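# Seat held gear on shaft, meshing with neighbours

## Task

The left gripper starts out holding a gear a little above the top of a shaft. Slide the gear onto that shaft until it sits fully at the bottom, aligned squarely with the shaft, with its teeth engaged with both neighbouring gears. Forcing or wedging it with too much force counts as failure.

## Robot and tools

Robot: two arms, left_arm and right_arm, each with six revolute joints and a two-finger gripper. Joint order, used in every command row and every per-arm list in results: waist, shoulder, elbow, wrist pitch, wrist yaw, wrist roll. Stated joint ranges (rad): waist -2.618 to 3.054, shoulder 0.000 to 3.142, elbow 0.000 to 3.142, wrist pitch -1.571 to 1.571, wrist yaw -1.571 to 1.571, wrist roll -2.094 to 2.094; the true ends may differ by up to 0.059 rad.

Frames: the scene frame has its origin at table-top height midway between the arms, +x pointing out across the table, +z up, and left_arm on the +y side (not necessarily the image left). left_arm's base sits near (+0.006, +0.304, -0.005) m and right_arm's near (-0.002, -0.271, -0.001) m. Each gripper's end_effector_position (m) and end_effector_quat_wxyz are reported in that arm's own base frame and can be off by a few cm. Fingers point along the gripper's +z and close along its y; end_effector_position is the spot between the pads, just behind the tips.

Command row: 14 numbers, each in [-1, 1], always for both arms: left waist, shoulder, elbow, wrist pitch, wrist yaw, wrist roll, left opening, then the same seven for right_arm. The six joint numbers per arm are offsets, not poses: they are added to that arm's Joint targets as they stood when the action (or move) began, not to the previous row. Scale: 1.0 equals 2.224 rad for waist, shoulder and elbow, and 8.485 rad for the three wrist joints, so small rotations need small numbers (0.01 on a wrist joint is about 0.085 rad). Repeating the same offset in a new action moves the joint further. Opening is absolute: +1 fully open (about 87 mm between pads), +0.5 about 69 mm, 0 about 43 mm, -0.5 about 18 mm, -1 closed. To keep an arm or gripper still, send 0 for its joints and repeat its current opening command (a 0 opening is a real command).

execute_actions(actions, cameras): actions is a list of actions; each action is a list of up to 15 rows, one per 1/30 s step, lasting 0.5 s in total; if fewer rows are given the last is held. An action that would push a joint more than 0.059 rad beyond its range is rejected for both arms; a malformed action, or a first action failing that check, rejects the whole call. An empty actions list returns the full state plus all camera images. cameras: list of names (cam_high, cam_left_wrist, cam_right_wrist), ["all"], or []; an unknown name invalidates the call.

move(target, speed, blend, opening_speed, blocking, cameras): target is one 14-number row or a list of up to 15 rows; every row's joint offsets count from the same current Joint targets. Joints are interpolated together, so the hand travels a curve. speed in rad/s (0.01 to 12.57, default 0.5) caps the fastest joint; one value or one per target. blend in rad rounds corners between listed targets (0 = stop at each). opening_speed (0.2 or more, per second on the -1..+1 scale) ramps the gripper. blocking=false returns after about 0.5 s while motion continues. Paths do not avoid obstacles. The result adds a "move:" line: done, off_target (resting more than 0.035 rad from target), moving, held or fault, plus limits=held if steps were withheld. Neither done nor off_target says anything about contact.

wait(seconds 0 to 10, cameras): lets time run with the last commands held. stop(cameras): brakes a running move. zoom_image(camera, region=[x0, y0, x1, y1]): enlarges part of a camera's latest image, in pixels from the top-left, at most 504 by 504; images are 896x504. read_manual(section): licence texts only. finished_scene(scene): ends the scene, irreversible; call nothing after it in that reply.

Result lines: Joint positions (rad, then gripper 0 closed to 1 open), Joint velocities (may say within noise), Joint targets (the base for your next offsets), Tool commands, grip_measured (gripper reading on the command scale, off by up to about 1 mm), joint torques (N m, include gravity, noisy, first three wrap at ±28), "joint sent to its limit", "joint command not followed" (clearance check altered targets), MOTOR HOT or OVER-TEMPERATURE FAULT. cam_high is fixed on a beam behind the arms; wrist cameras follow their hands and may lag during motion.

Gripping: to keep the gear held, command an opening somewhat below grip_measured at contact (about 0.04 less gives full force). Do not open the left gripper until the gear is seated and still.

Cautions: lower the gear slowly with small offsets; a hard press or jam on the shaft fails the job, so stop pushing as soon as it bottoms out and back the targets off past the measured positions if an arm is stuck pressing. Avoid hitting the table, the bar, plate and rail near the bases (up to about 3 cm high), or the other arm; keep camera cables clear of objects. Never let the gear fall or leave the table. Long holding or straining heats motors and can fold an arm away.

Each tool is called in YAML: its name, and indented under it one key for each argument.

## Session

execute_actions:
  actions: []

zoom_image:
  camera: "cam_high"
  region: [400, 180, 600, 320]

Scene clock: 0.00 s.
left_arm: end_effector_position=(+0.2826, -0.1438, +0.1208) grip_measured=-0.511 end_effector_quat_wxyz=(-0.008, +0.859, +0.512, +0.005) | right_arm: end_effector_position=(+0.3825, +0.0000, +0.3605) grip_measured=+1.000 end_effector_quat_wxyz=(+0.707, +0.000, +0.707, +0.000)
Joint positions: left_arm=[-0.61 1.758 1.505 -1.329 -0.015 1.457 0.244] | right_arm=[0 1.047 1.047 0 0 0 1]
Joint velocities: within noise
Joint torques (N m): no reading
Heat: left arm: 28 °C; right arm: 28 °C.
Joint targets: left_arm=[-0.607 1.747 1.512 -1.335 -0.020 1.457] | right_arm=[0.000 1.043 1.058 0.005 -0.001 0.000]
Tool commands: left_gripper/opening=-1.0 right_gripper/opening=+1.0

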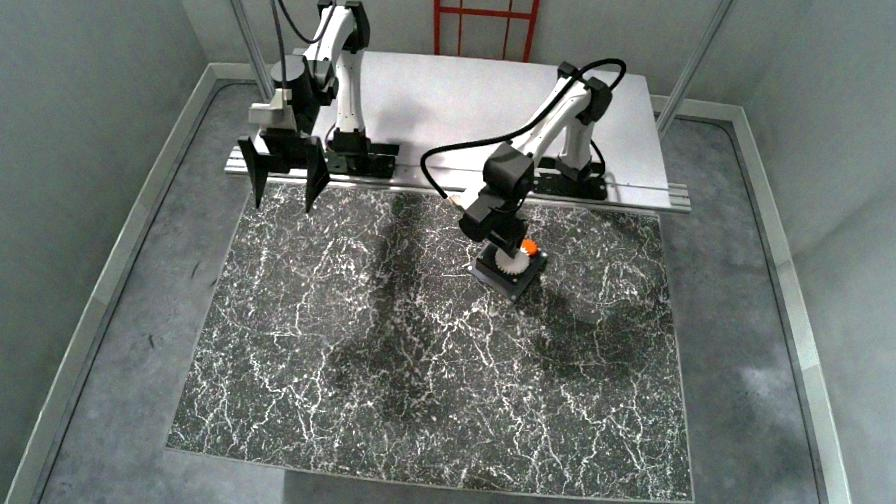

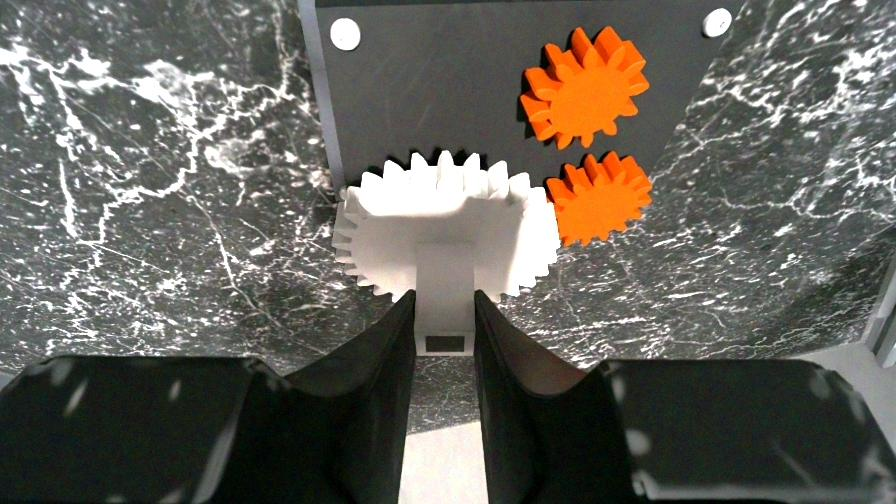

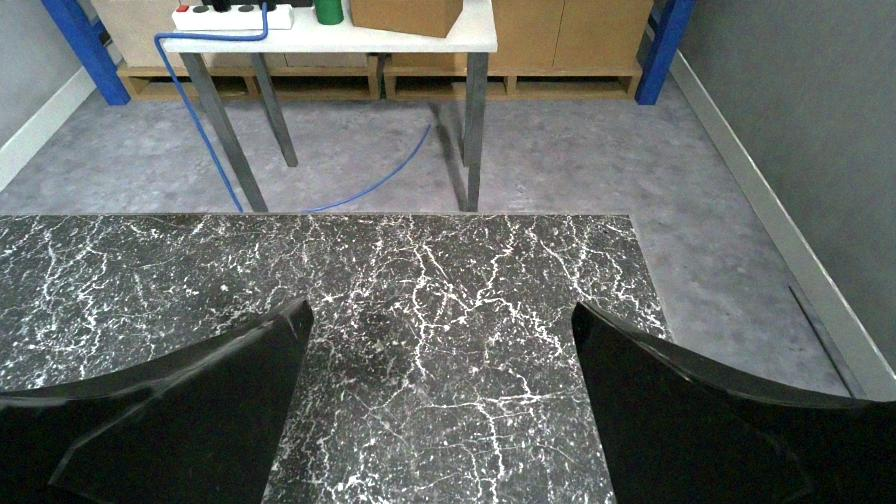

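Scaled by 2.520 from the camera's 896x504 image, which has a finer 1280x720 frame.

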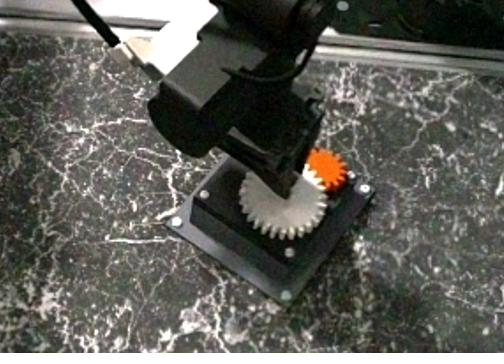

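move:
  target: [0.0005,0,0.0337,-0.0088,0,0,-1,0.3296,0.1745,-0.3642,0.0977,0,0.2133,1]
  speed: 1.0
  cameras: ["cam_left_wrist","cam_right_wrist"]

zoom_image:
  camera: "cam_right_wrist"
  region: [360, 140, 540, 320]

move:
  target: [0,0,0,0,0,0,-1,-0.1767,0.4153,0.4541,0.03096,-0.145,-0.0282,1]
  speed: 1.0
  cameras: ["cam_right_wrist"]

zoom_image:
  camera: "cam_right_wrist"
  region: [435, 180, 575, 320]

Scene clock: 13.50 s.
left_arm: end_effector_position=(+0.2821, -0.1435, +0.1356) grip_measured=-0.511 end_effector_quat_wxyz=(-0.009, +0.859, +0.512, +0.004) | right_arm: end_effector_position=(+0.2484, +0.2768, +0.0959) grip_measured=+1.000 end_effector_quat_wxyz=(+0.169, +0.421, +0.704, +0.546)
Joint positions: left_arm=[-0.61 1.758 1.564 -1.388 -0.015 1.457 0.244] | right_arm=[0.729 1.421 0.255 0.813 -0.002 1.81 1]
Joint torques (N m): left_arm=[0.18 -7.46 7.08 0.16 0.13 0] | right_arm=[0.1 -2.84 4.52 2.4 -0.03 0.04]
Heat: left arm: 31 °C; right arm: 30 °C.
Joint targets: left_arm=[-0.606 1.747 1.587 -1.410 -0.020 1.457] | right_arm=[0.733 1.431 0.248 0.834 0.000 1.809]
move: done
camera_calibration:
cam_left_wrist: T_world_to_cam=[[-0.877553, 0.479445, 0.00569359, 0.314151], [0.297831, 0.535752, 0.790105, -0.094983], [0.375762, 0.695055, -0.612945, 0.218229], [0, 0, 0, 1]] pos_world=[0.221971, -0.251412, 0.20702]
cam_right_wrist: T_world_to_cam=[[-0.401035, -0.050734, -0.914657, 0.199473], [-0.916049, 0.0277774, 0.400104, 0.201601], [0.00510788, 0.998326, -0.0576145, -0.127081], [0, 0, 0, 1]] pos_world=[0.265321, 0.131388, 0.0944658]
Images, in order (width x height): cam_left_wrist 896x504, cam_right_wrist 896x504.

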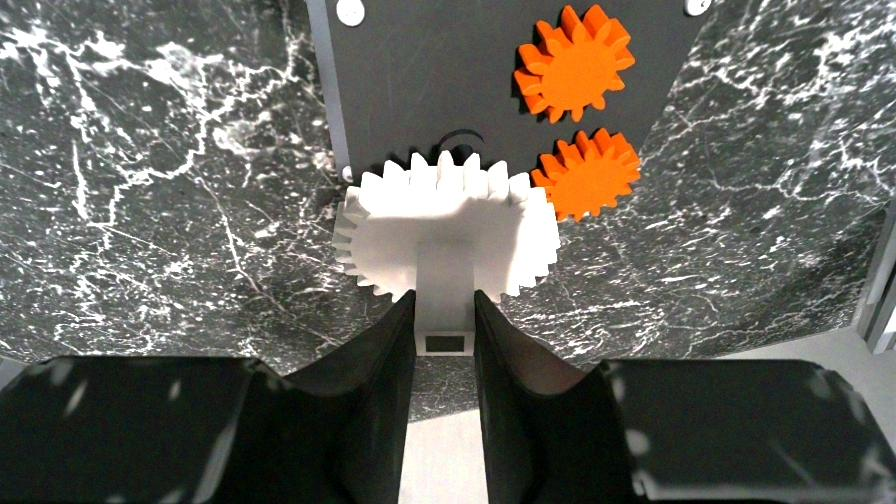

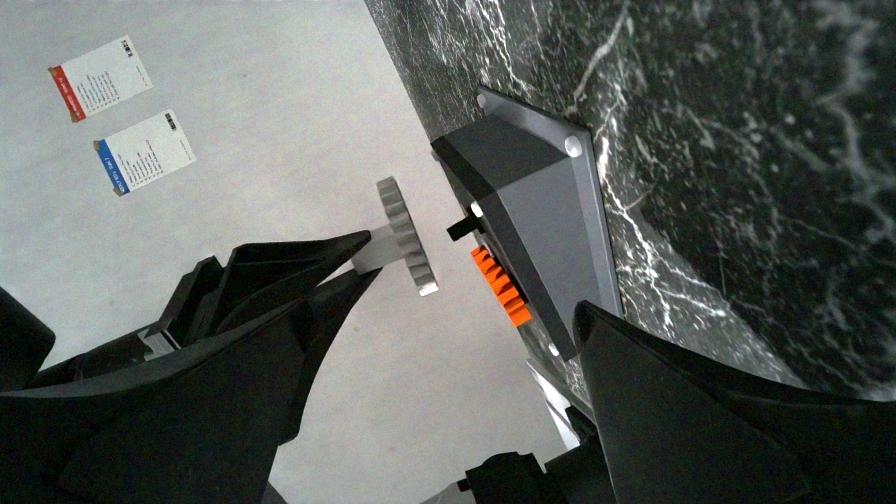

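Scaled by 2.800 from the camera's 896x504 image, which has a finer 1280x720 frame.

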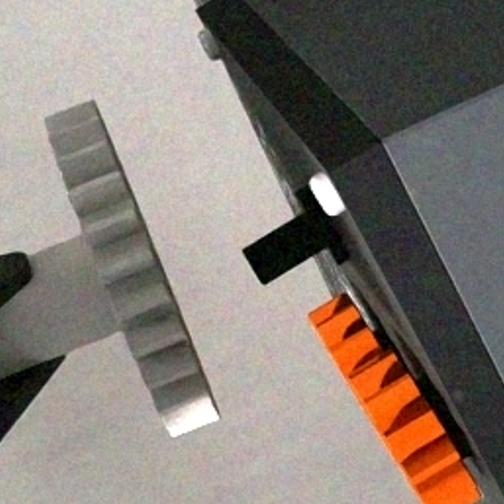

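Scene clock: 15.67 s.
left_arm: end_effector_position=(+0.2821, -0.1435, +0.1356) grip_measured=-0.511 end_effector_quat_wxyz=(-0.009, +0.859, +0.512, +0.004) | right_arm: end_effector_position=(+0.3767, +0.3215, +0.1094) grip_measured=+1.000 end_effector_quat_wxyz=(-0.012, +0.022, +0.711, +0.703)
Joint positions: left_arm=[-0.61 1.758 1.564 -1.388 -0.015 1.457 0.244] | right_arm=[0.336 2.336 1.232 1.07 -1.22 1.585 1]
Joint torques (N m): left_arm=[0.21 -7.54 7.23 0.16 0.13 -0.05] | right_arm=[0.09 -8.8 7.42 2.1 -0.19 -0.11]
Heat: left arm: 31 °C; right arm: 30 °C.
Joint targets: left_arm=[-0.606 1.747 1.587 -1.410 -0.020 1.457] | right_arm=[0.340 2.354 1.258 1.097 -1.231 1.570]
move: done
camera_calibration:
cam_right_wrist: T_world_to_cam=[[-0.0397434, -0.00678215, -0.999187, 0.124486], [-0.659456, -0.75109, 0.0313285, 0.506699], [-0.750692, 0.660165, 0.0253784, 0.212871], [0, 0, 0, 1]] pos_world=[0.498894, 0.240891, 0.103108]
Images, in order (width x height): cam_right_wrist 896x504.

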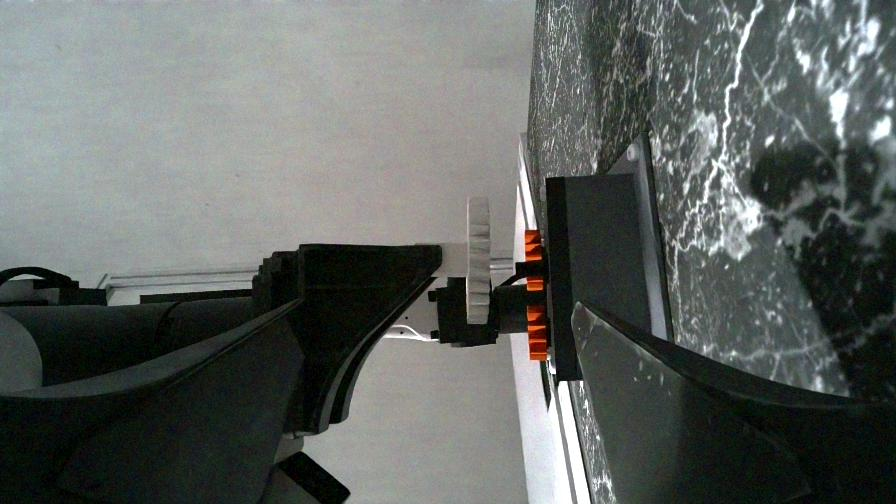

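Scaled by 3.600 from the camera's 896x504 image, which has a finer 1280x720 frame.

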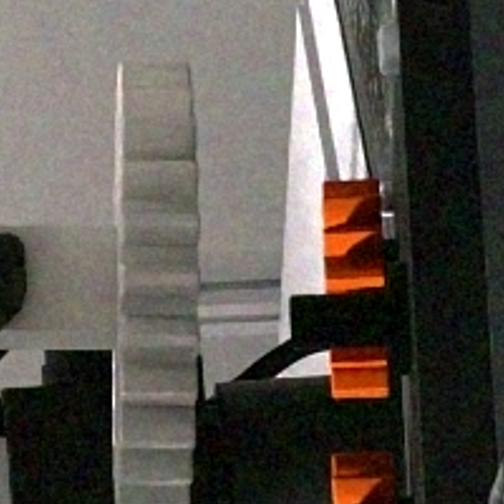

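zoom_image:
  camera: "cam_right_wrist"
  region: [460, 190, 600, 330]

zoom_image:
  camera: "cam_right_wrist"
  region: [500, 240, 560, 300]

Scaled by 3.600 from the camera's 896x504 image, which has a finer 1280x720 frame.

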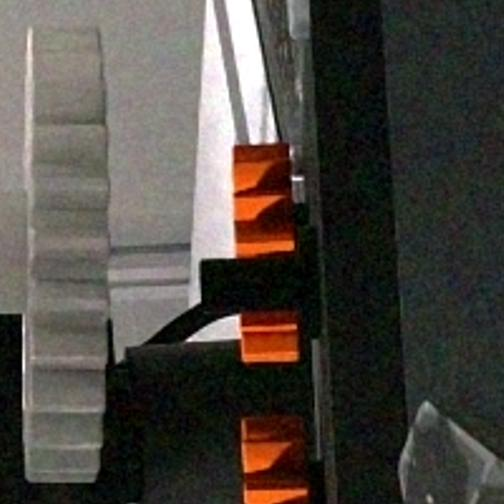

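Scaled by 8.400 from the camera's 896x504 image, which has a finer 1280x720 frame.

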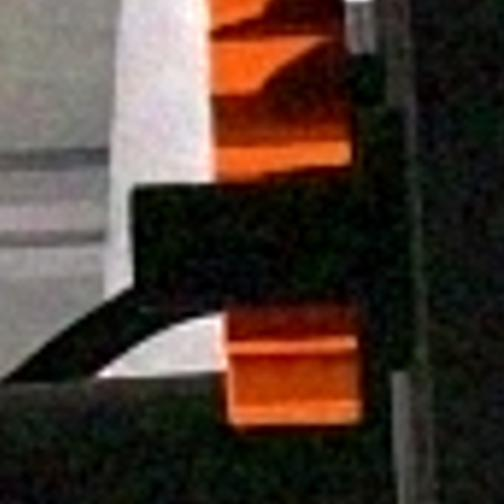

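move:
  target: [-0.0198,-0.1133,-0.1583,0.0362,-0.0052,-0.0059,-1,0,0,0,0,0,0,1]
  speed: 0.25
  cameras: ["cam_left_wrist","cam_right_wrist"]

zoom_image:
  camera: "cam_right_wrist"
  region: [440, 180, 580, 320]

move:
  target: [0,0,0,0,0,0,-1,0.1767,-0.4153,-0.4541,-0.03096,0.145,0.0282,1]
  speed: 1.0
  cameras: ["cam_right_wrist"]

zoom_image:
  camera: "cam_right_wrist"
  region: [380, 140, 540, 320]

Scene clock: 91.33 s.
left_arm: end_effector_position=(+0.2679, -0.1388, +0.1219) grip_measured=-0.511 end_effector_quat_wxyz=(+0.071, +0.854, +0.512, +0.056) | right_arm: end_effector_position=(+0.3766, +0.3215, +0.1094) grip_measured=+1.000 end_effector_quat_wxyz=(-0.012, +0.021, +0.711, +0.703)
Joint positions: left_arm=[-0.644 1.528 1.245 -1.113 -0.049 1.421 0.244] | right_arm=[0.336 2.336 1.232 1.07 -1.221 1.585 1]
Joint torques (N m): left_arm=[-0.72 -7.6 4.89 0.79 -0.02 -0.17] | right_arm=[0.09 -8.81 7.42 2.09 -0.17 -0.12]
Heat: left arm: 36 °C; right arm: 40 °C.
Joint targets: left_arm=[-0.650 1.495 1.236 -1.103 -0.064 1.407] | right_arm=[0.340 2.354 1.258 1.097 -1.231 1.570]
move: done
camera_calibration:
cam_left_wrist: T_world_to_cam=[[-0.864736, 0.467395, -0.183779, 0.317466], [0.160306, 0.603658, 0.78096, -0.035174], [0.475956, 0.645863, -0.596931, 0.176341], [0, 0, 0, 1]] pos_world=[0.196232, -0.241041, 0.191077]
cam_right_wrist: T_world_to_cam=[[-0.0394625, -0.00665238, -0.999199, 0.124412], [-0.658884, -0.751605, 0.031026, 0.506576], [-0.751209, 0.65958, 0.0252771, 0.213137], [0, 0, 0, 1]] pos_world=[0.498795, 0.240991, 0.103208]
Images, in order (width x height): cam_left_wrist 896x504, cam_right_wrist 896x504.

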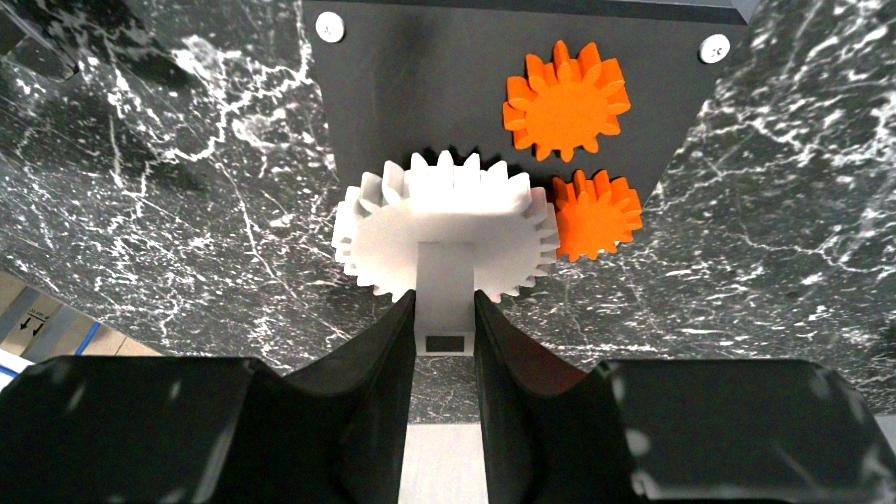

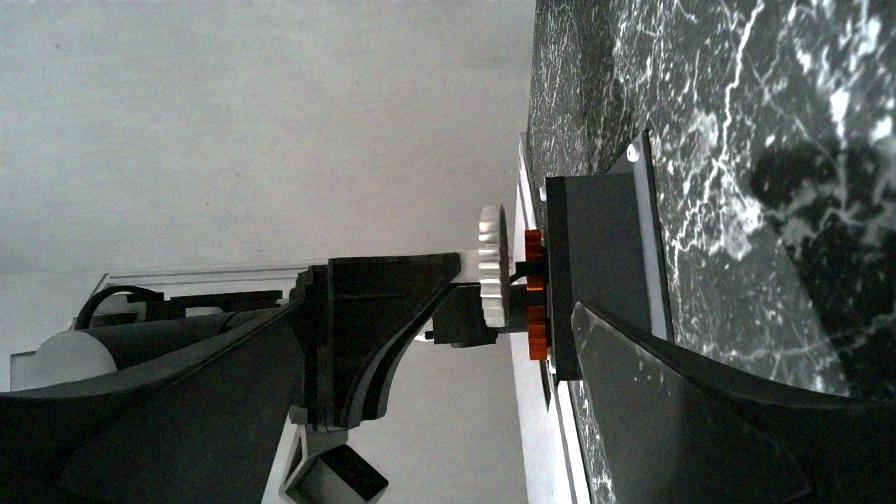

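Scaled by 3.600 from the camera's 896x504 image, which has a finer 1280x720 frame.

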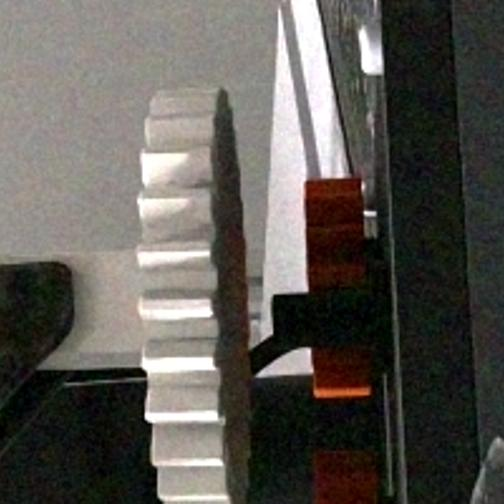

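Scene clock: 93.47 s.
left_arm: end_effector_position=(+0.2680, -0.1388, +0.1220) grip_measured=-0.511 end_effector_quat_wxyz=(+0.072, +0.854, +0.512, +0.056) | right_arm: end_effector_position=(+0.2472, +0.2798, +0.0918) grip_measured=+1.000 end_effector_quat_wxyz=(+0.161, +0.418, +0.707, +0.547)
Joint positions: left_arm=[-0.644 1.528 1.245 -1.113 -0.049 1.421 0.244] | right_arm=[0.729 1.454 0.256 0.842 -0.02 1.81 1]
Joint torques (N m): left_arm=[-0.73 -7.6 4.93 0.81 -0.01 -0.16] | right_arm=[0.1 -5.57 4.33 2.06 0.11 0.03]
Heat: left arm: 37 °C; right arm: 40 °C.
Joint targets: left_arm=[-0.650 1.495 1.236 -1.103 -0.064 1.407] | right_arm=[0.733 1.431 0.248 0.834 -0.001 1.810]
move: done
camera_calibration:
cam_right_wrist: T_world_to_cam=[[-0.40618, -0.0548419, -0.912146, 0.19753], [-0.91372, 0.0117197, 0.406176, 0.205502], [-0.0115854, 0.998426, -0.0548705, -0.12645], [0, 0, 0, 1]] pos_world=[0.266539, 0.134676, 0.0897677]
Images, in order (width x height): cam_right_wrist 896x504.

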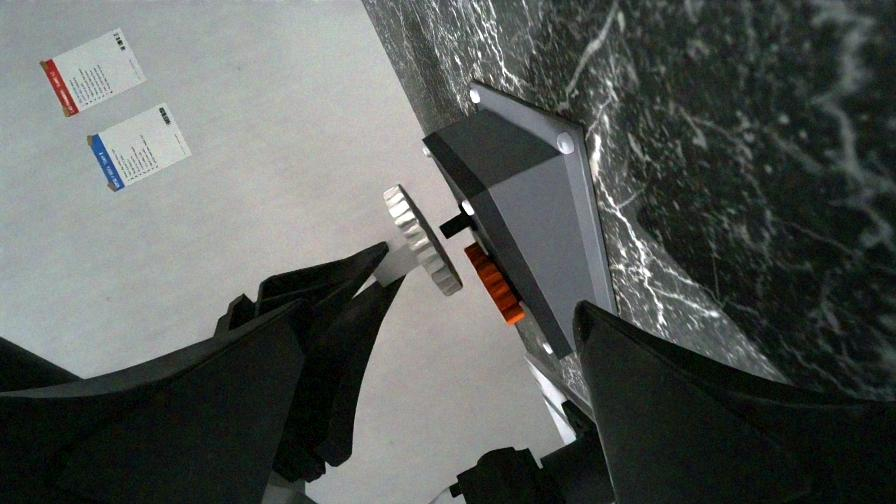

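Scaled by 2.800 from the camera's 896x504 image, which has a finer 1280x720 frame.

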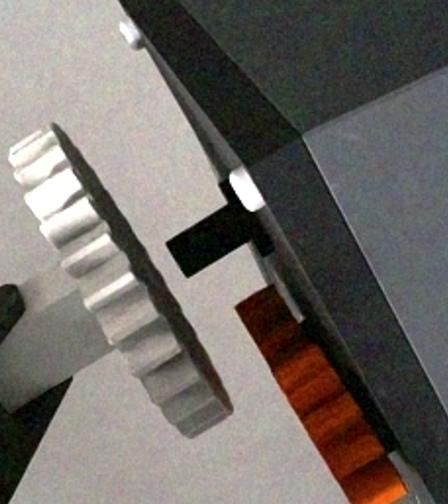

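move:
  target: [-0.0099,0.0486,0.0349,-0.0087,-0.0029,-0.0028,-1,0,0,0,0,0,0,1]
  speed: 0.12
  cameras: ["cam_left_wrist","cam_right_wrist"]

zoom_image:
  camera: "cam_right_wrist"
  region: [380, 160, 520, 300]

move:
  target: [0,0,0,0,0,0,-1,-0.1767,0.4153,0.4541,0.03096,-0.145,-0.0282,1]
  speed: 1.0
  cameras: ["cam_right_wrist"]

zoom_image:
  camera: "cam_right_wrist"
  region: [440, 190, 580, 330]

Scene clock: 144.73 s.
left_arm: end_effector_position=(+0.2672, -0.1413, +0.1169) grip_measured=-0.511 end_effector_quat_wxyz=(+0.040, +0.855, +0.514, +0.055) | right_arm: end_effector_position=(+0.2473, +0.2797, +0.0917) grip_measured=+1.000 end_effector_quat_wxyz=(+0.162, +0.418, +0.707, +0.547)
Joint positions: left_arm=[-0.666 1.589 1.288 -1.156 -0.073 1.397 0.244] | right_arm=[0.729 1.454 0.256 0.842 -0.019 1.81 1]
Joint torques (N m): left_arm=[-0.79 -4.38 7.53 0.41 -0.06 -0.16] | right_arm=[0.1 -5.57 4.33 2.06 0.13 0.04]
Heat: left arm: 38 °C; right arm: 37 °C.
Joint targets: left_arm=[-0.672 1.603 1.313 -1.176 -0.089 1.384] | right_arm=[0.733 1.431 0.248 0.834 0.000 1.810]
move: done
camera_calibration:
cam_left_wrist: T_world_to_cam=[[-0.872501, 0.471193, -0.129303, 0.313398], [0.184733, 0.563102, 0.805475, -0.04468], [0.452345, 0.678891, -0.578352, 0.184157], [0, 0, 0, 1]] pos_world=[0.198391, -0.247534, 0.18302]
cam_right_wrist: T_world_to_cam=[[-0.406345, -0.0549189, -0.912068, 0.197572], [-0.913655, 0.0125301, 0.406297, 0.205365], [-0.0108851, 0.998412, -0.0552685, -0.1265], [0, 0, 0, 1]] pos_world=[0.266538, 0.134576, 0.0897682]
Images, in order (width x height): cam_left_wrist 896x504, cam_right_wrist 896x504.

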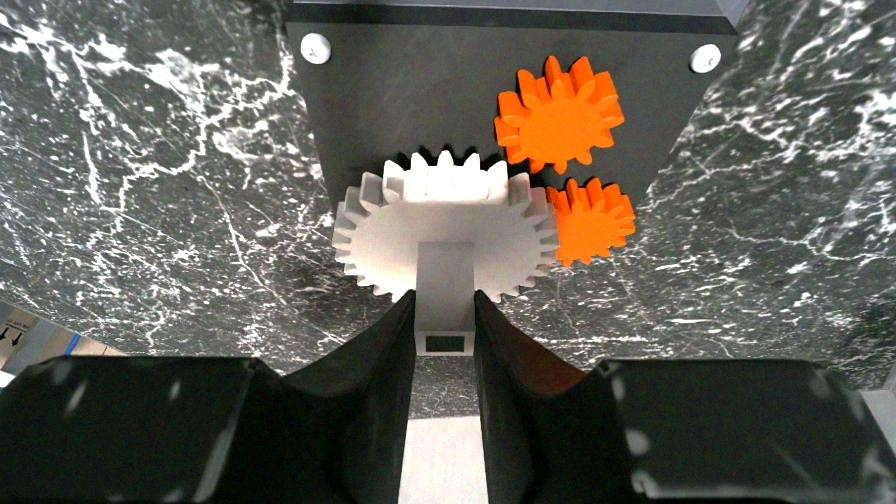

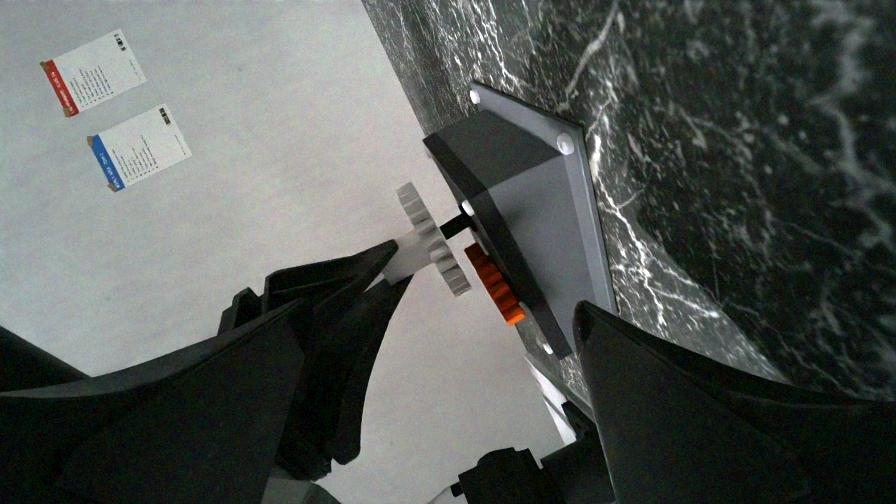

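Scaled by 3.600 from the camera's 896x504 image, which has a finer 1280x720 frame.

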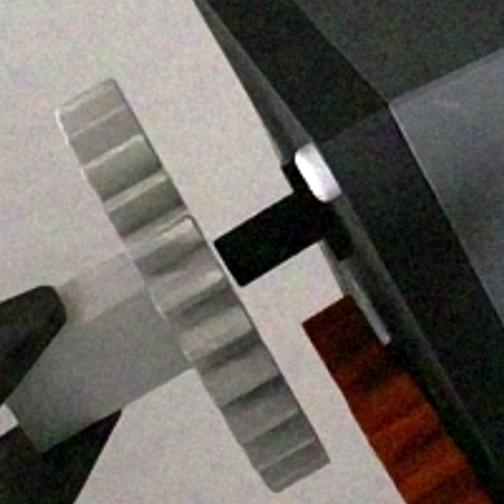

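Scene clock: 146.90 s.
left_arm: end_effector_position=(+0.2671, -0.1413, +0.1169) grip_measured=-0.511 end_effector_quat_wxyz=(+0.040, +0.855, +0.514, +0.055) | right_arm: end_effector_position=(+0.3767, +0.3215, +0.1094) grip_measured=+1.000 end_effector_quat_wxyz=(-0.011, +0.021, +0.711, +0.703)
Joint positions: left_arm=[-0.666 1.589 1.288 -1.156 -0.073 1.397 0.244] | right_arm=[0.336 2.336 1.232 1.07 -1.22 1.585 1]
Joint torques (N m): left_arm=[-0.81 -4.23 7.54 0.38 -0.04 -0.18] | right_arm=[0.09 -8.81 7.42 2.08 -0.17 -0.13]
Heat: left arm: 38 °C; right arm: 37 °C.
Joint targets: left_arm=[-0.672 1.603 1.313 -1.176 -0.089 1.384] | right_arm=[0.340 2.354 1.258 1.097 -1.231 1.570]
move: done
camera_calibration:
cam_right_wrist: T_world_to_cam=[[-0.0390546, -0.00645894, -0.999216, 0.124167], [-0.659491, -0.751088, 0.0306314, 0.506785], [-0.750697, 0.66017, 0.0250738, 0.212901], [0, 0, 0, 1]] pos_world=[0.498894, 0.240891, 0.103208]
Images, in order (width x height): cam_right_wrist 896x504.

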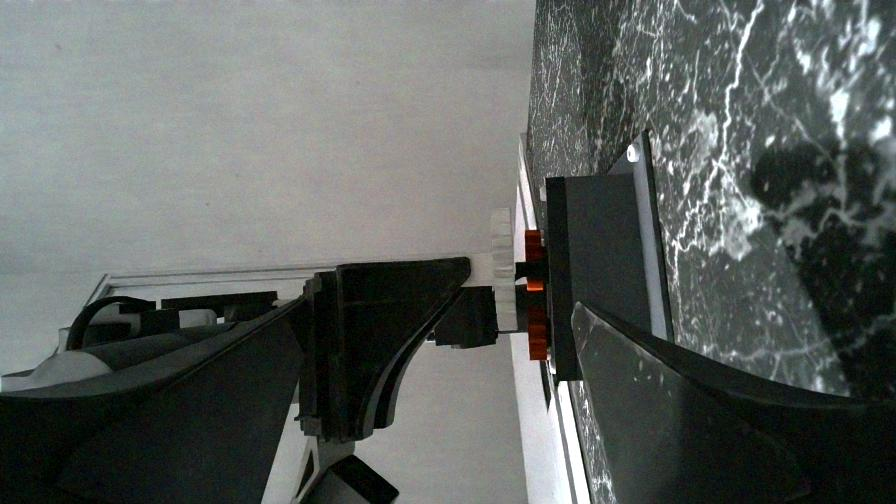

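Scaled by 3.600 from the camera's 896x504 image, which has a finer 1280x720 frame.

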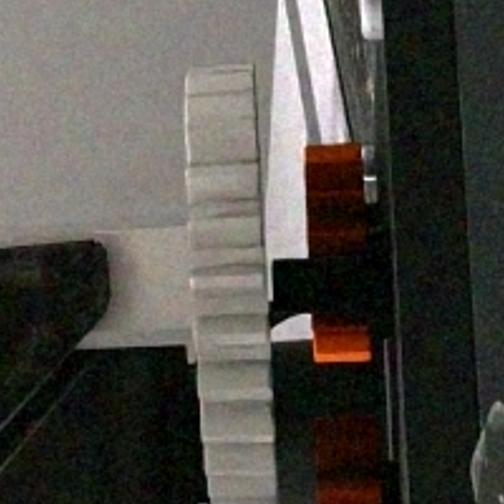

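move:
  target: [0.0067,0.0012,-0.018,0.00495,0,0,-1,0,0,0,0,0,0,1]
  speed: 0.06

move:
  target: [0.0003,0.0012,-0.0054,0.0018,0,0,-1,0,0,0,0,0,0,1]
  speed: 0.05
  cameras: ["cam_left_wrist","cam_right_wrist"]

zoom_image:
  camera: "cam_right_wrist"
  region: [450, 190, 590, 330]

zoom_image:
  camera: "cam_left_wrist"
  region: [450, 70, 690, 310]

Scene clock: 169.47 s.
left_arm: end_effector_position=(+0.2681, -0.1421, +0.1155) grip_measured=-0.511 end_effector_quat_wxyz=(+0.043, +0.855, +0.514, +0.056) | right_arm: end_effector_position=(+0.3766, +0.3215, +0.1094) grip_measured=+1.000 end_effector_quat_wxyz=(-0.012, +0.021, +0.711, +0.703)
Joint positions: left_arm=[-0.666 1.589 1.282 -1.145 -0.073 1.397 0.244] | right_arm=[0.336 2.336 1.232 1.07 -1.221 1.585 1]
Joint torques (N m): left_arm=[0.66 -4.12 4.85 0.7 -0.06 -0.19] | right_arm=[0.08 -8.81 7.42 2.08 -0.18 -0.11]
Heat: left arm: 35 °C; right arm: 39 °C.
Joint targets: left_arm=[-0.657 1.605 1.273 -1.135 -0.089 1.384] | right_arm=[0.340 2.354 1.258 1.097 -1.231 1.570]
move: done

Scene clock: 170.20 s.
left_arm: end_effector_position=(+0.2686, -0.1424, +0.1127) grip_measured=-0.511 end_effector_quat_wxyz=(+0.044, +0.855, +0.514, +0.056) | right_arm: end_effector_position=(+0.3766, +0.3215, +0.1094) grip_measured=+1.000 end_effector_quat_wxyz=(-0.012, +0.021, +0.711, +0.703)
Joint positions: left_arm=[-0.666 1.589 1.27 -1.129 -0.074 1.397 0.244] | right_arm=[0.336 2.336 1.232 1.07 -1.221 1.585 1]
Joint torques (N m): left_arm=[0.73 -3.93 4.75 0.72 -0.03 -0.19] | right_arm=[0.08 -8.8 7.42 2.08 -0.18 -0.11]
Heat: left arm: 35 °C; right arm: 39 °C.
Joint targets: left_arm=[-0.657 1.608 1.261 -1.119 -0.089 1.384] | right_arm=[0.340 2.354 1.258 1.097 -1.231 1.570]
move: done
camera_calibration:
cam_left_wrist: T_world_to_cam=[[-0.871754, 0.470129, -0.137925, 0.315218], [0.178745, 0.567287, 0.803888, -0.0385626], [0.456174, 0.676139, -0.578569, 0.180343], [0, 0, 0, 1]] pos_world=[0.199418, -0.248254, 0.178817]
cam_right_wrist: T_world_to_cam=[[-0.0390479, -0.00648659, -0.999216, 0.124167], [-0.658905, -0.751603, 0.0306282, 0.506627], [-0.751212, 0.659584, 0.0250745, 0.213159], [0, 0, 0, 1]] pos_world=[0.498795, 0.240991, 0.103208]
Images, in order (width x height): cam_left_wrist 896x504, cam_right_wrist 896x504.

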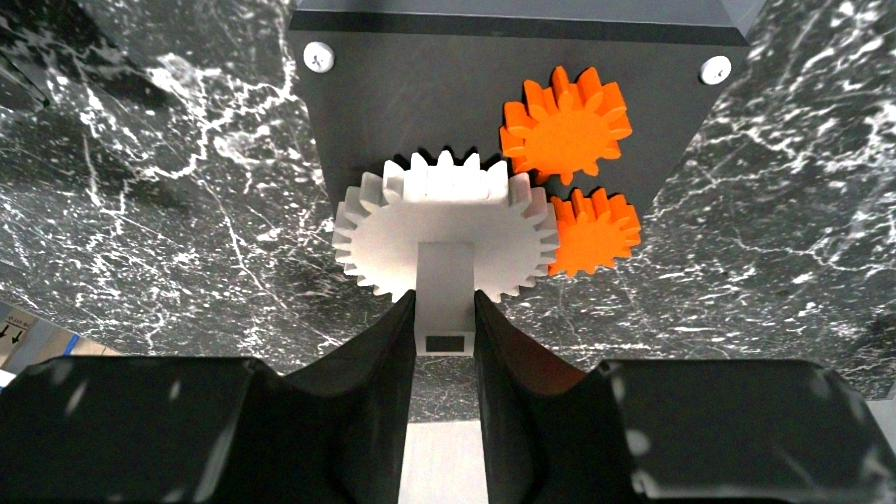

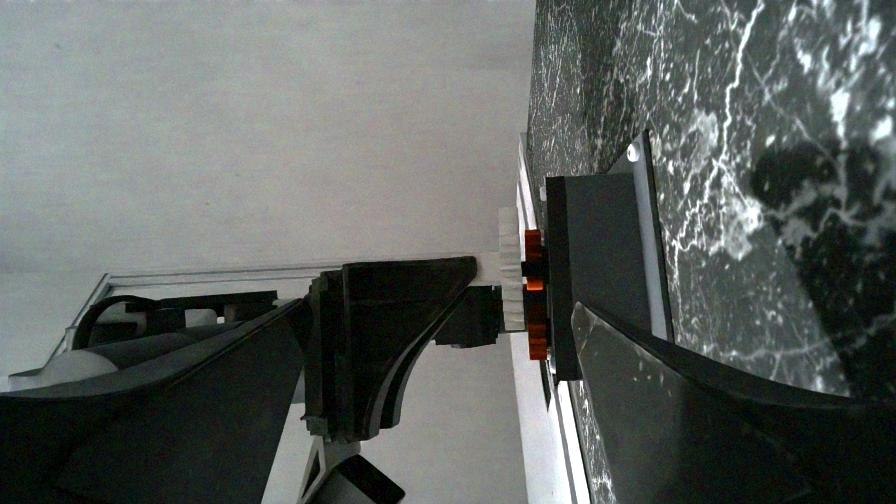

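Scaled by 3.600 from the camera's 896x504 image, which has a finer 1280x720 frame.

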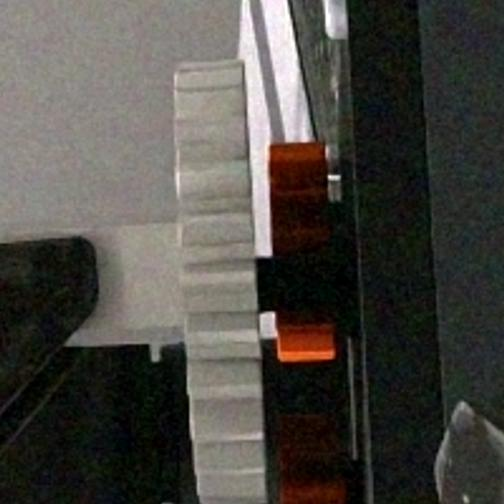

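Scaled by 2.100 from the camera's 896x504 image, which has a finer 1280x720 frame.

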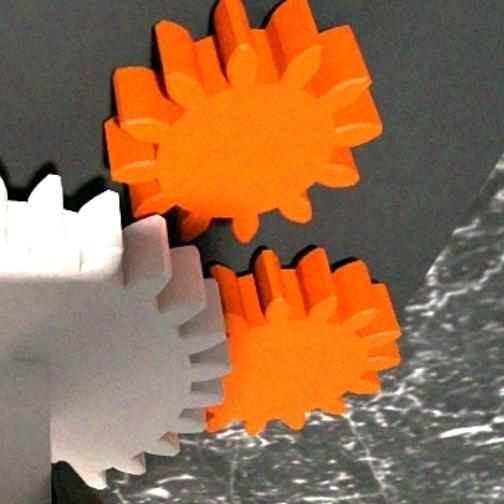

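move:
  target: [0.0003,0.002,-0.0036,0.0012,0,0,-1,0,0,0,0,0,0,1]
  speed: 0.04

move:
  target: [0.0005,0.002,-0.0036,0.0012,0,0,-1,0,0,0,0,0,0,1]
  speed: 0.04

Scene clock: 178.27 s.
left_arm: end_effector_position=(+0.2690, -0.1427, +0.1100) grip_measured=-0.511 end_effector_quat_wxyz=(+0.042, +0.855, +0.514, +0.056) | right_arm: end_effector_position=(+0.3766, +0.3215, +0.1094) grip_measured=+1.000 end_effector_quat_wxyz=(-0.012, +0.021, +0.711, +0.703)
Joint positions: left_arm=[-0.666 1.596 1.267 -1.124 -0.074 1.397 0.244] | right_arm=[0.336 2.336 1.232 1.07 -1.221 1.585 1]
Joint torques (N m): left_arm=[0.75 -4.12 4.41 0.72 -0.04 -0.18] | right_arm=[0.08 -8.8 7.42 2.09 -0.18 -0.12]
Heat: left arm: 35 °C; right arm: 40 °C.
Joint targets: left_arm=[-0.656 1.613 1.253 -1.109 -0.089 1.384] | right_arm=[0.340 2.354 1.258 1.097 -1.231 1.570]
move: done

Scene clock: 178.97 s.
left_arm: end_effector_position=(+0.2690, -0.1426, +0.1095) grip_measured=-0.511 end_effector_quat_wxyz=(+0.042, +0.855, +0.514, +0.056) | right_arm: end_effector_position=(+0.3766, +0.3215, +0.1094) grip_measured=+1.000 end_effector_quat_wxyz=(-0.012, +0.021, +0.711, +0.703)
Joint positions: left_arm=[-0.666 1.596 1.265 -1.122 -0.074 1.397 0.244] | right_arm=[0.336 2.336 1.232 1.07 -1.221 1.585 1]
Joint torques (N m): left_arm=[0.85 -3.74 3.92 0.81 -0.04 -0.16] | right_arm=[0.08 -8.81 7.42 2.08 -0.18 -0.11]
Heat: left arm: 35 °C; right arm: 40 °C.
Joint targets: left_arm=[-0.655 1.617 1.245 -1.099 -0.089 1.384] | right_arm=[0.340 2.354 1.258 1.097 -1.231 1.570]
move: done

move:
  target: [0.0003,0.0021,0.0022,-0.0001,0,-0.0040,-1,0,0,0,0,0,0,1]
  speed: 0.05

move:
  target: [0.0003,0.0021,0.0022,-0.0001,0,-0.0035,-1,0,0,0,0,0,0,1]
  speed: 0.05

move:
  target: [0.0003,0.0021,0.0022,-0.0001,0,-0.0035,-1,0,0,0,0,0,0,1]
  speed: 0.05
  cameras: ["cam_left_wrist","cam_right_wrist"]

zoom_image:
  camera: "cam_left_wrist"
  region: [450, 70, 690, 310]

Scene clock: 192.07 s.
left_arm: end_effector_position=(+0.2685, -0.1423, +0.1094) grip_measured=-0.511 end_effector_quat_wxyz=(+0.044, +0.847, +0.527, +0.056) | right_arm: end_effector_position=(+0.3766, +0.3215, +0.1094) grip_measured=+1.000 end_effector_quat_wxyz=(-0.012, +0.021, +0.711, +0.703)
Joint positions: left_arm=[-0.666 1.596 1.265 -1.119 -0.075 1.367 0.244] | right_arm=[0.336 2.336 1.232 1.07 -1.221 1.585 1]
Joint torques (N m): left_arm=[0.8 -3.41 4.37 0.79 -0.03 -0.2] | right_arm=[0.08 -8.81 7.42 2.08 -0.18 -0.12]
Heat: left arm: 34 °C; right arm: 41 °C.
Joint targets: left_arm=[-0.654 1.622 1.250 -1.100 -0.089 1.350] | right_arm=[0.340 2.354 1.258 1.097 -1.231 1.570]
move: done

Scene clock: 193.07 s.
left_arm: end_effector_position=(+0.2681, -0.1422, +0.1093) grip_measured=-0.511 end_effector_quat_wxyz=(+0.046, +0.839, +0.539, +0.056) | right_arm: end_effector_position=(+0.3766, +0.3215, +0.1094) grip_measured=+1.000 end_effector_quat_wxyz=(-0.012, +0.021, +0.711, +0.703)
Joint positions: left_arm=[-0.666 1.596 1.265 -1.116 -0.075 1.338 0.244] | right_arm=[0.336 2.336 1.232 1.07 -1.221 1.585 1]
Joint torques (N m): left_arm=[0.95 -3.03 4.72 0.77 -0.02 -0.24] | right_arm=[0.08 -8.83 7.42 2.08 -0.17 -0.12]
Heat: left arm: 34 °C; right arm: 41 °C.
Joint targets: left_arm=[-0.654 1.627 1.255 -1.101 -0.089 1.320] | right_arm=[0.340 2.354 1.258 1.097 -1.231 1.570]
move: done

Scene clock: 194.03 s.
left_arm: end_effector_position=(+0.2676, -0.1422, +0.1092) grip_measured=-0.511 end_effector_quat_wxyz=(+0.048, +0.831, +0.551, +0.056) | right_arm: end_effector_position=(+0.3766, +0.3215, +0.1094) grip_measured=+1.000 end_effector_quat_wxyz=(-0.012, +0.021, +0.711, +0.703)
Joint positions: left_arm=[-0.666 1.596 1.265 -1.113 -0.075 1.31 0.244] | right_arm=[0.336 2.336 1.232 1.07 -1.221 1.585 1]
Joint torques (N m): left_arm=[0.95 -2.63 5.11 0.72 -0.04 -0.21] | right_arm=[0.08 -8.81 7.42 2.08 -0.18 -0.11]
Heat: left arm: 34 °C; right arm: 41 °C.
Joint targets: left_arm=[-0.653 1.631 1.260 -1.101 -0.089 1.290] | right_arm=[0.340 2.354 1.258 1.097 -1.231 1.570]
move: off_target (left_arm); left_arm: the shoulder is farthest, 0.036 rad from its target
camera_calibration:
cam_left_wrist: T_world_to_cam=[[-0.908701, 0.390988, -0.146254, 0.313235], [0.126449, 0.591701, 0.796179, -0.0173664], [0.397835, 0.704995, -0.587119, 0.199382], [0, 0, 0, 1]] pos_world=[0.207512, -0.252759, 0.1767]
cam_right_wrist: T_world_to_cam=[[-0.0390479, -0.00648659, -0.999216, 0.124167], [-0.658905, -0.751603, 0.0306282, 0.506627], [-0.751212, 0.659584, 0.0250745, 0.213159], [0, 0, 0, 1]] pos_world=[0.498795, 0.240991, 0.103208]
Images, in order (width x height): cam_left_wrist 896x504, cam_right_wrist 896x504.

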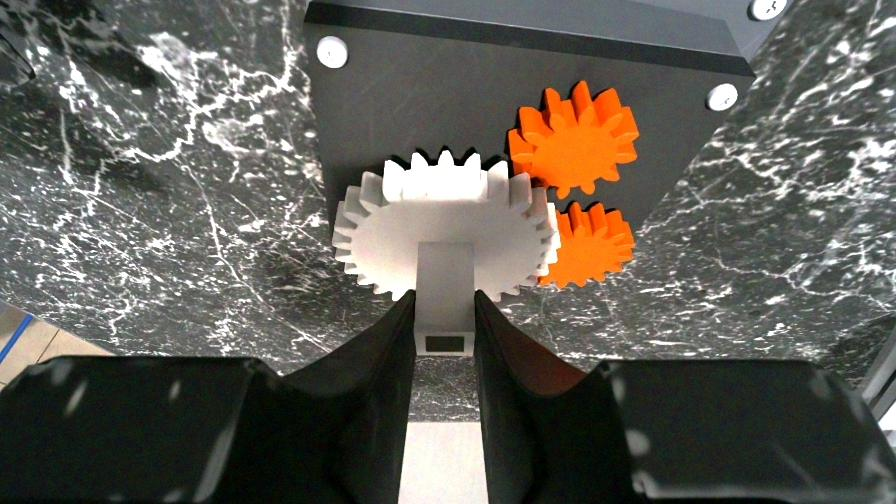

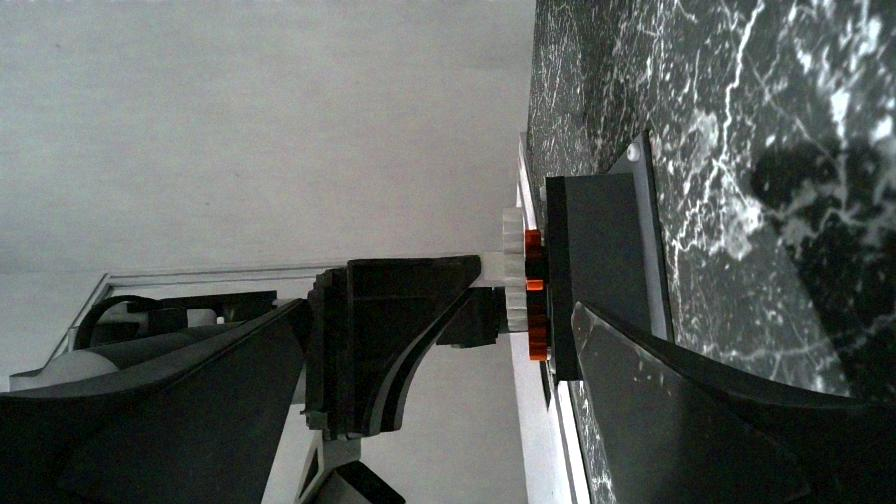

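Scaled by 2.100 from the camera's 896x504 image, which has a finer 1280x720 frame.

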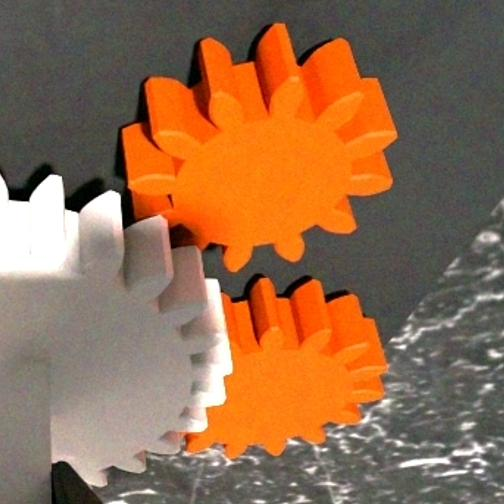

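move:
  target: [0.001,0.0012,0.0108,-0.0012,0,0,-1,0,0,0,0,0,0,1]
  speed: 0.05

Scene clock: 201.10 s.
left_arm: end_effector_position=(+0.2684, -0.1425, +0.1092) grip_measured=-0.511 end_effector_quat_wxyz=(+0.045, +0.830, +0.553, +0.056) | right_arm: end_effector_position=(+0.3766, +0.3215, +0.1094) grip_measured=+1.000 end_effector_quat_wxyz=(-0.012, +0.021, +0.711, +0.703)
Joint positions: left_arm=[-0.666 1.605 1.275 -1.119 -0.077 1.305 0.244] | right_arm=[0.336 2.336 1.232 1.07 -1.221 1.585 1]
Joint torques (N m): left_arm=[1.17 -3.37 6.35 0.67 -0.02 -0.18] | right_arm=[0.08 -8.8 7.42 2.08 -0.18 -0.11]
Heat: left arm: 34 °C; right arm: 41 °C.
Joint targets: left_arm=[-0.651 1.634 1.284 -1.112 -0.089 1.290] | right_arm=[0.340 2.354 1.258 1.097 -1.231 1.570]
move: done

move:
  target: [0.0003,0.0021,0.0020,0.0001,0,-0.0035,-1,0,0,0,0,0,0,1]
  speed: 0.05

move:
  target: [0.0003,0.0021,0.0020,0.0001,0,-0.0035,-1,0,0,0,0,0,0,1]
  speed: 0.05

Scene clock: 206.23 s.
left_arm: end_effector_position=(+0.2683, -0.1423, +0.1092) grip_measured=-0.511 end_effector_quat_wxyz=(+0.046, +0.822, +0.565, +0.055) | right_arm: end_effector_position=(+0.3766, +0.3215, +0.1094) grip_measured=+1.000 end_effector_quat_wxyz=(-0.012, +0.021, +0.711, +0.703)
Joint positions: left_arm=[-0.664 1.609 1.28 -1.12 -0.077 1.277 0.244] | right_arm=[0.336 2.336 1.232 1.07 -1.221 1.585 1]
Joint torques (N m): left_arm=[1.07 -3.3 6.22 0.69 0 -0.2] | right_arm=[0.08 -8.81 7.42 2.08 -0.18 -0.11]
Heat: left arm: 34 °C; right arm: 42 °C.
Joint targets: left_arm=[-0.650 1.638 1.288 -1.111 -0.089 1.261] | right_arm=[0.340 2.354 1.258 1.097 -1.231 1.570]
move: done

Scene clock: 207.20 s.
left_arm: end_effector_position=(+0.2681, -0.1426, +0.1092) grip_measured=-0.511 end_effector_quat_wxyz=(+0.047, +0.813, +0.577, +0.054) | right_arm: end_effector_position=(+0.3766, +0.3215, +0.1094) grip_measured=+1.000 end_effector_quat_wxyz=(-0.012, +0.021, +0.711, +0.703)
Joint positions: left_arm=[-0.664 1.613 1.284 -1.121 -0.077 1.248 0.244] | right_arm=[0.336 2.336 1.232 1.07 -1.221 1.585 1]
Joint torques (N m): left_arm=[1.18 -3.19 6.26 0.73 -0.02 -0.19] | right_arm=[0.08 -8.81 7.42 2.08 -0.17 -0.11]
Heat: left arm: 34 °C; right arm: 42 °C.
Joint targets: left_arm=[-0.649 1.643 1.292 -1.110 -0.089 1.231] | right_arm=[0.340 2.354 1.258 1.097 -1.231 1.570]
move: done

move:
  target: [0.0003,0,-0.0155,0.0012,0,0,-1,0,0,0,0,0,0,1]
  speed: 0.06
  cameras: ["cam_left_wrist"]

zoom_image:
  camera: "cam_left_wrist"
  region: [450, 70, 690, 310]

Scene clock: 215.23 s.
left_arm: end_effector_position=(+0.2679, -0.1425, +0.1090) grip_measured=-0.511 end_effector_quat_wxyz=(+0.046, +0.813, +0.578, +0.054) | right_arm: end_effector_position=(+0.3766, +0.3215, +0.1094) grip_measured=+1.000 end_effector_quat_wxyz=(-0.012, +0.021, +0.711, +0.703)
Joint positions: left_arm=[-0.664 1.613 1.284 -1.121 -0.077 1.247 0.244] | right_arm=[0.336 2.336 1.232 1.07 -1.221 1.585 1]
Joint torques (N m): left_arm=[1.25 -3.17 3.48 0.84 0.02 -0.22] | right_arm=[0.08 -8.81 7.42 2.08 -0.18 -0.12]
Heat: left arm: 33 °C; right arm: 42 °C.
Joint targets: left_arm=[-0.649 1.643 1.258 -1.100 -0.089 1.231] | right_arm=[0.340 2.354 1.258 1.097 -1.231 1.570]
move: done
camera_calibration:
cam_left_wrist: T_world_to_cam=[[-0.932477, 0.33187, -0.142651, 0.311196], [0.0925768, 0.601269, 0.793666, -0.00636336], [0.349166, 0.726869, -0.591393, 0.215847], [0, 0, 0, 1]] pos_world=[0.215406, -0.256343, 0.177093]
Images, in order (width x height): cam_left_wrist 896x504.

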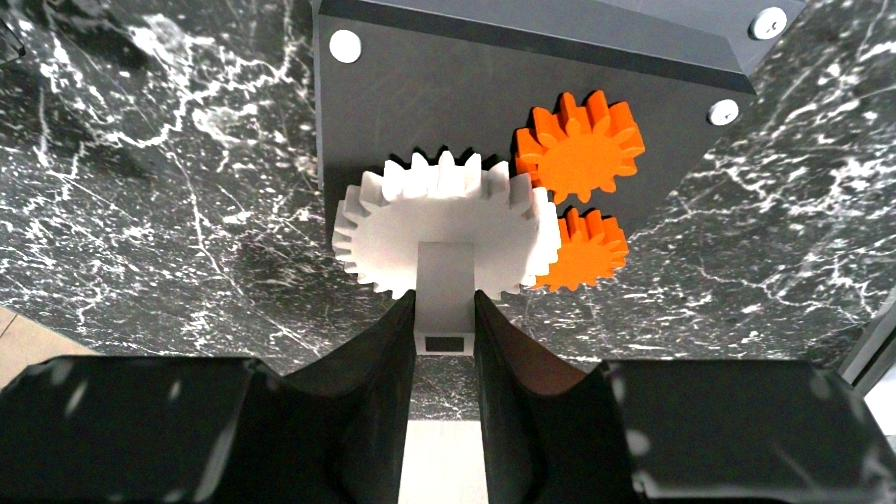

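Scaled by 2.100 from the camera's 896x504 image, which has a finer 1280x720 frame.

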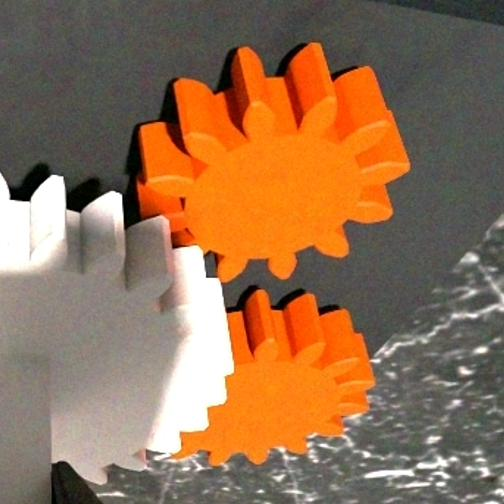

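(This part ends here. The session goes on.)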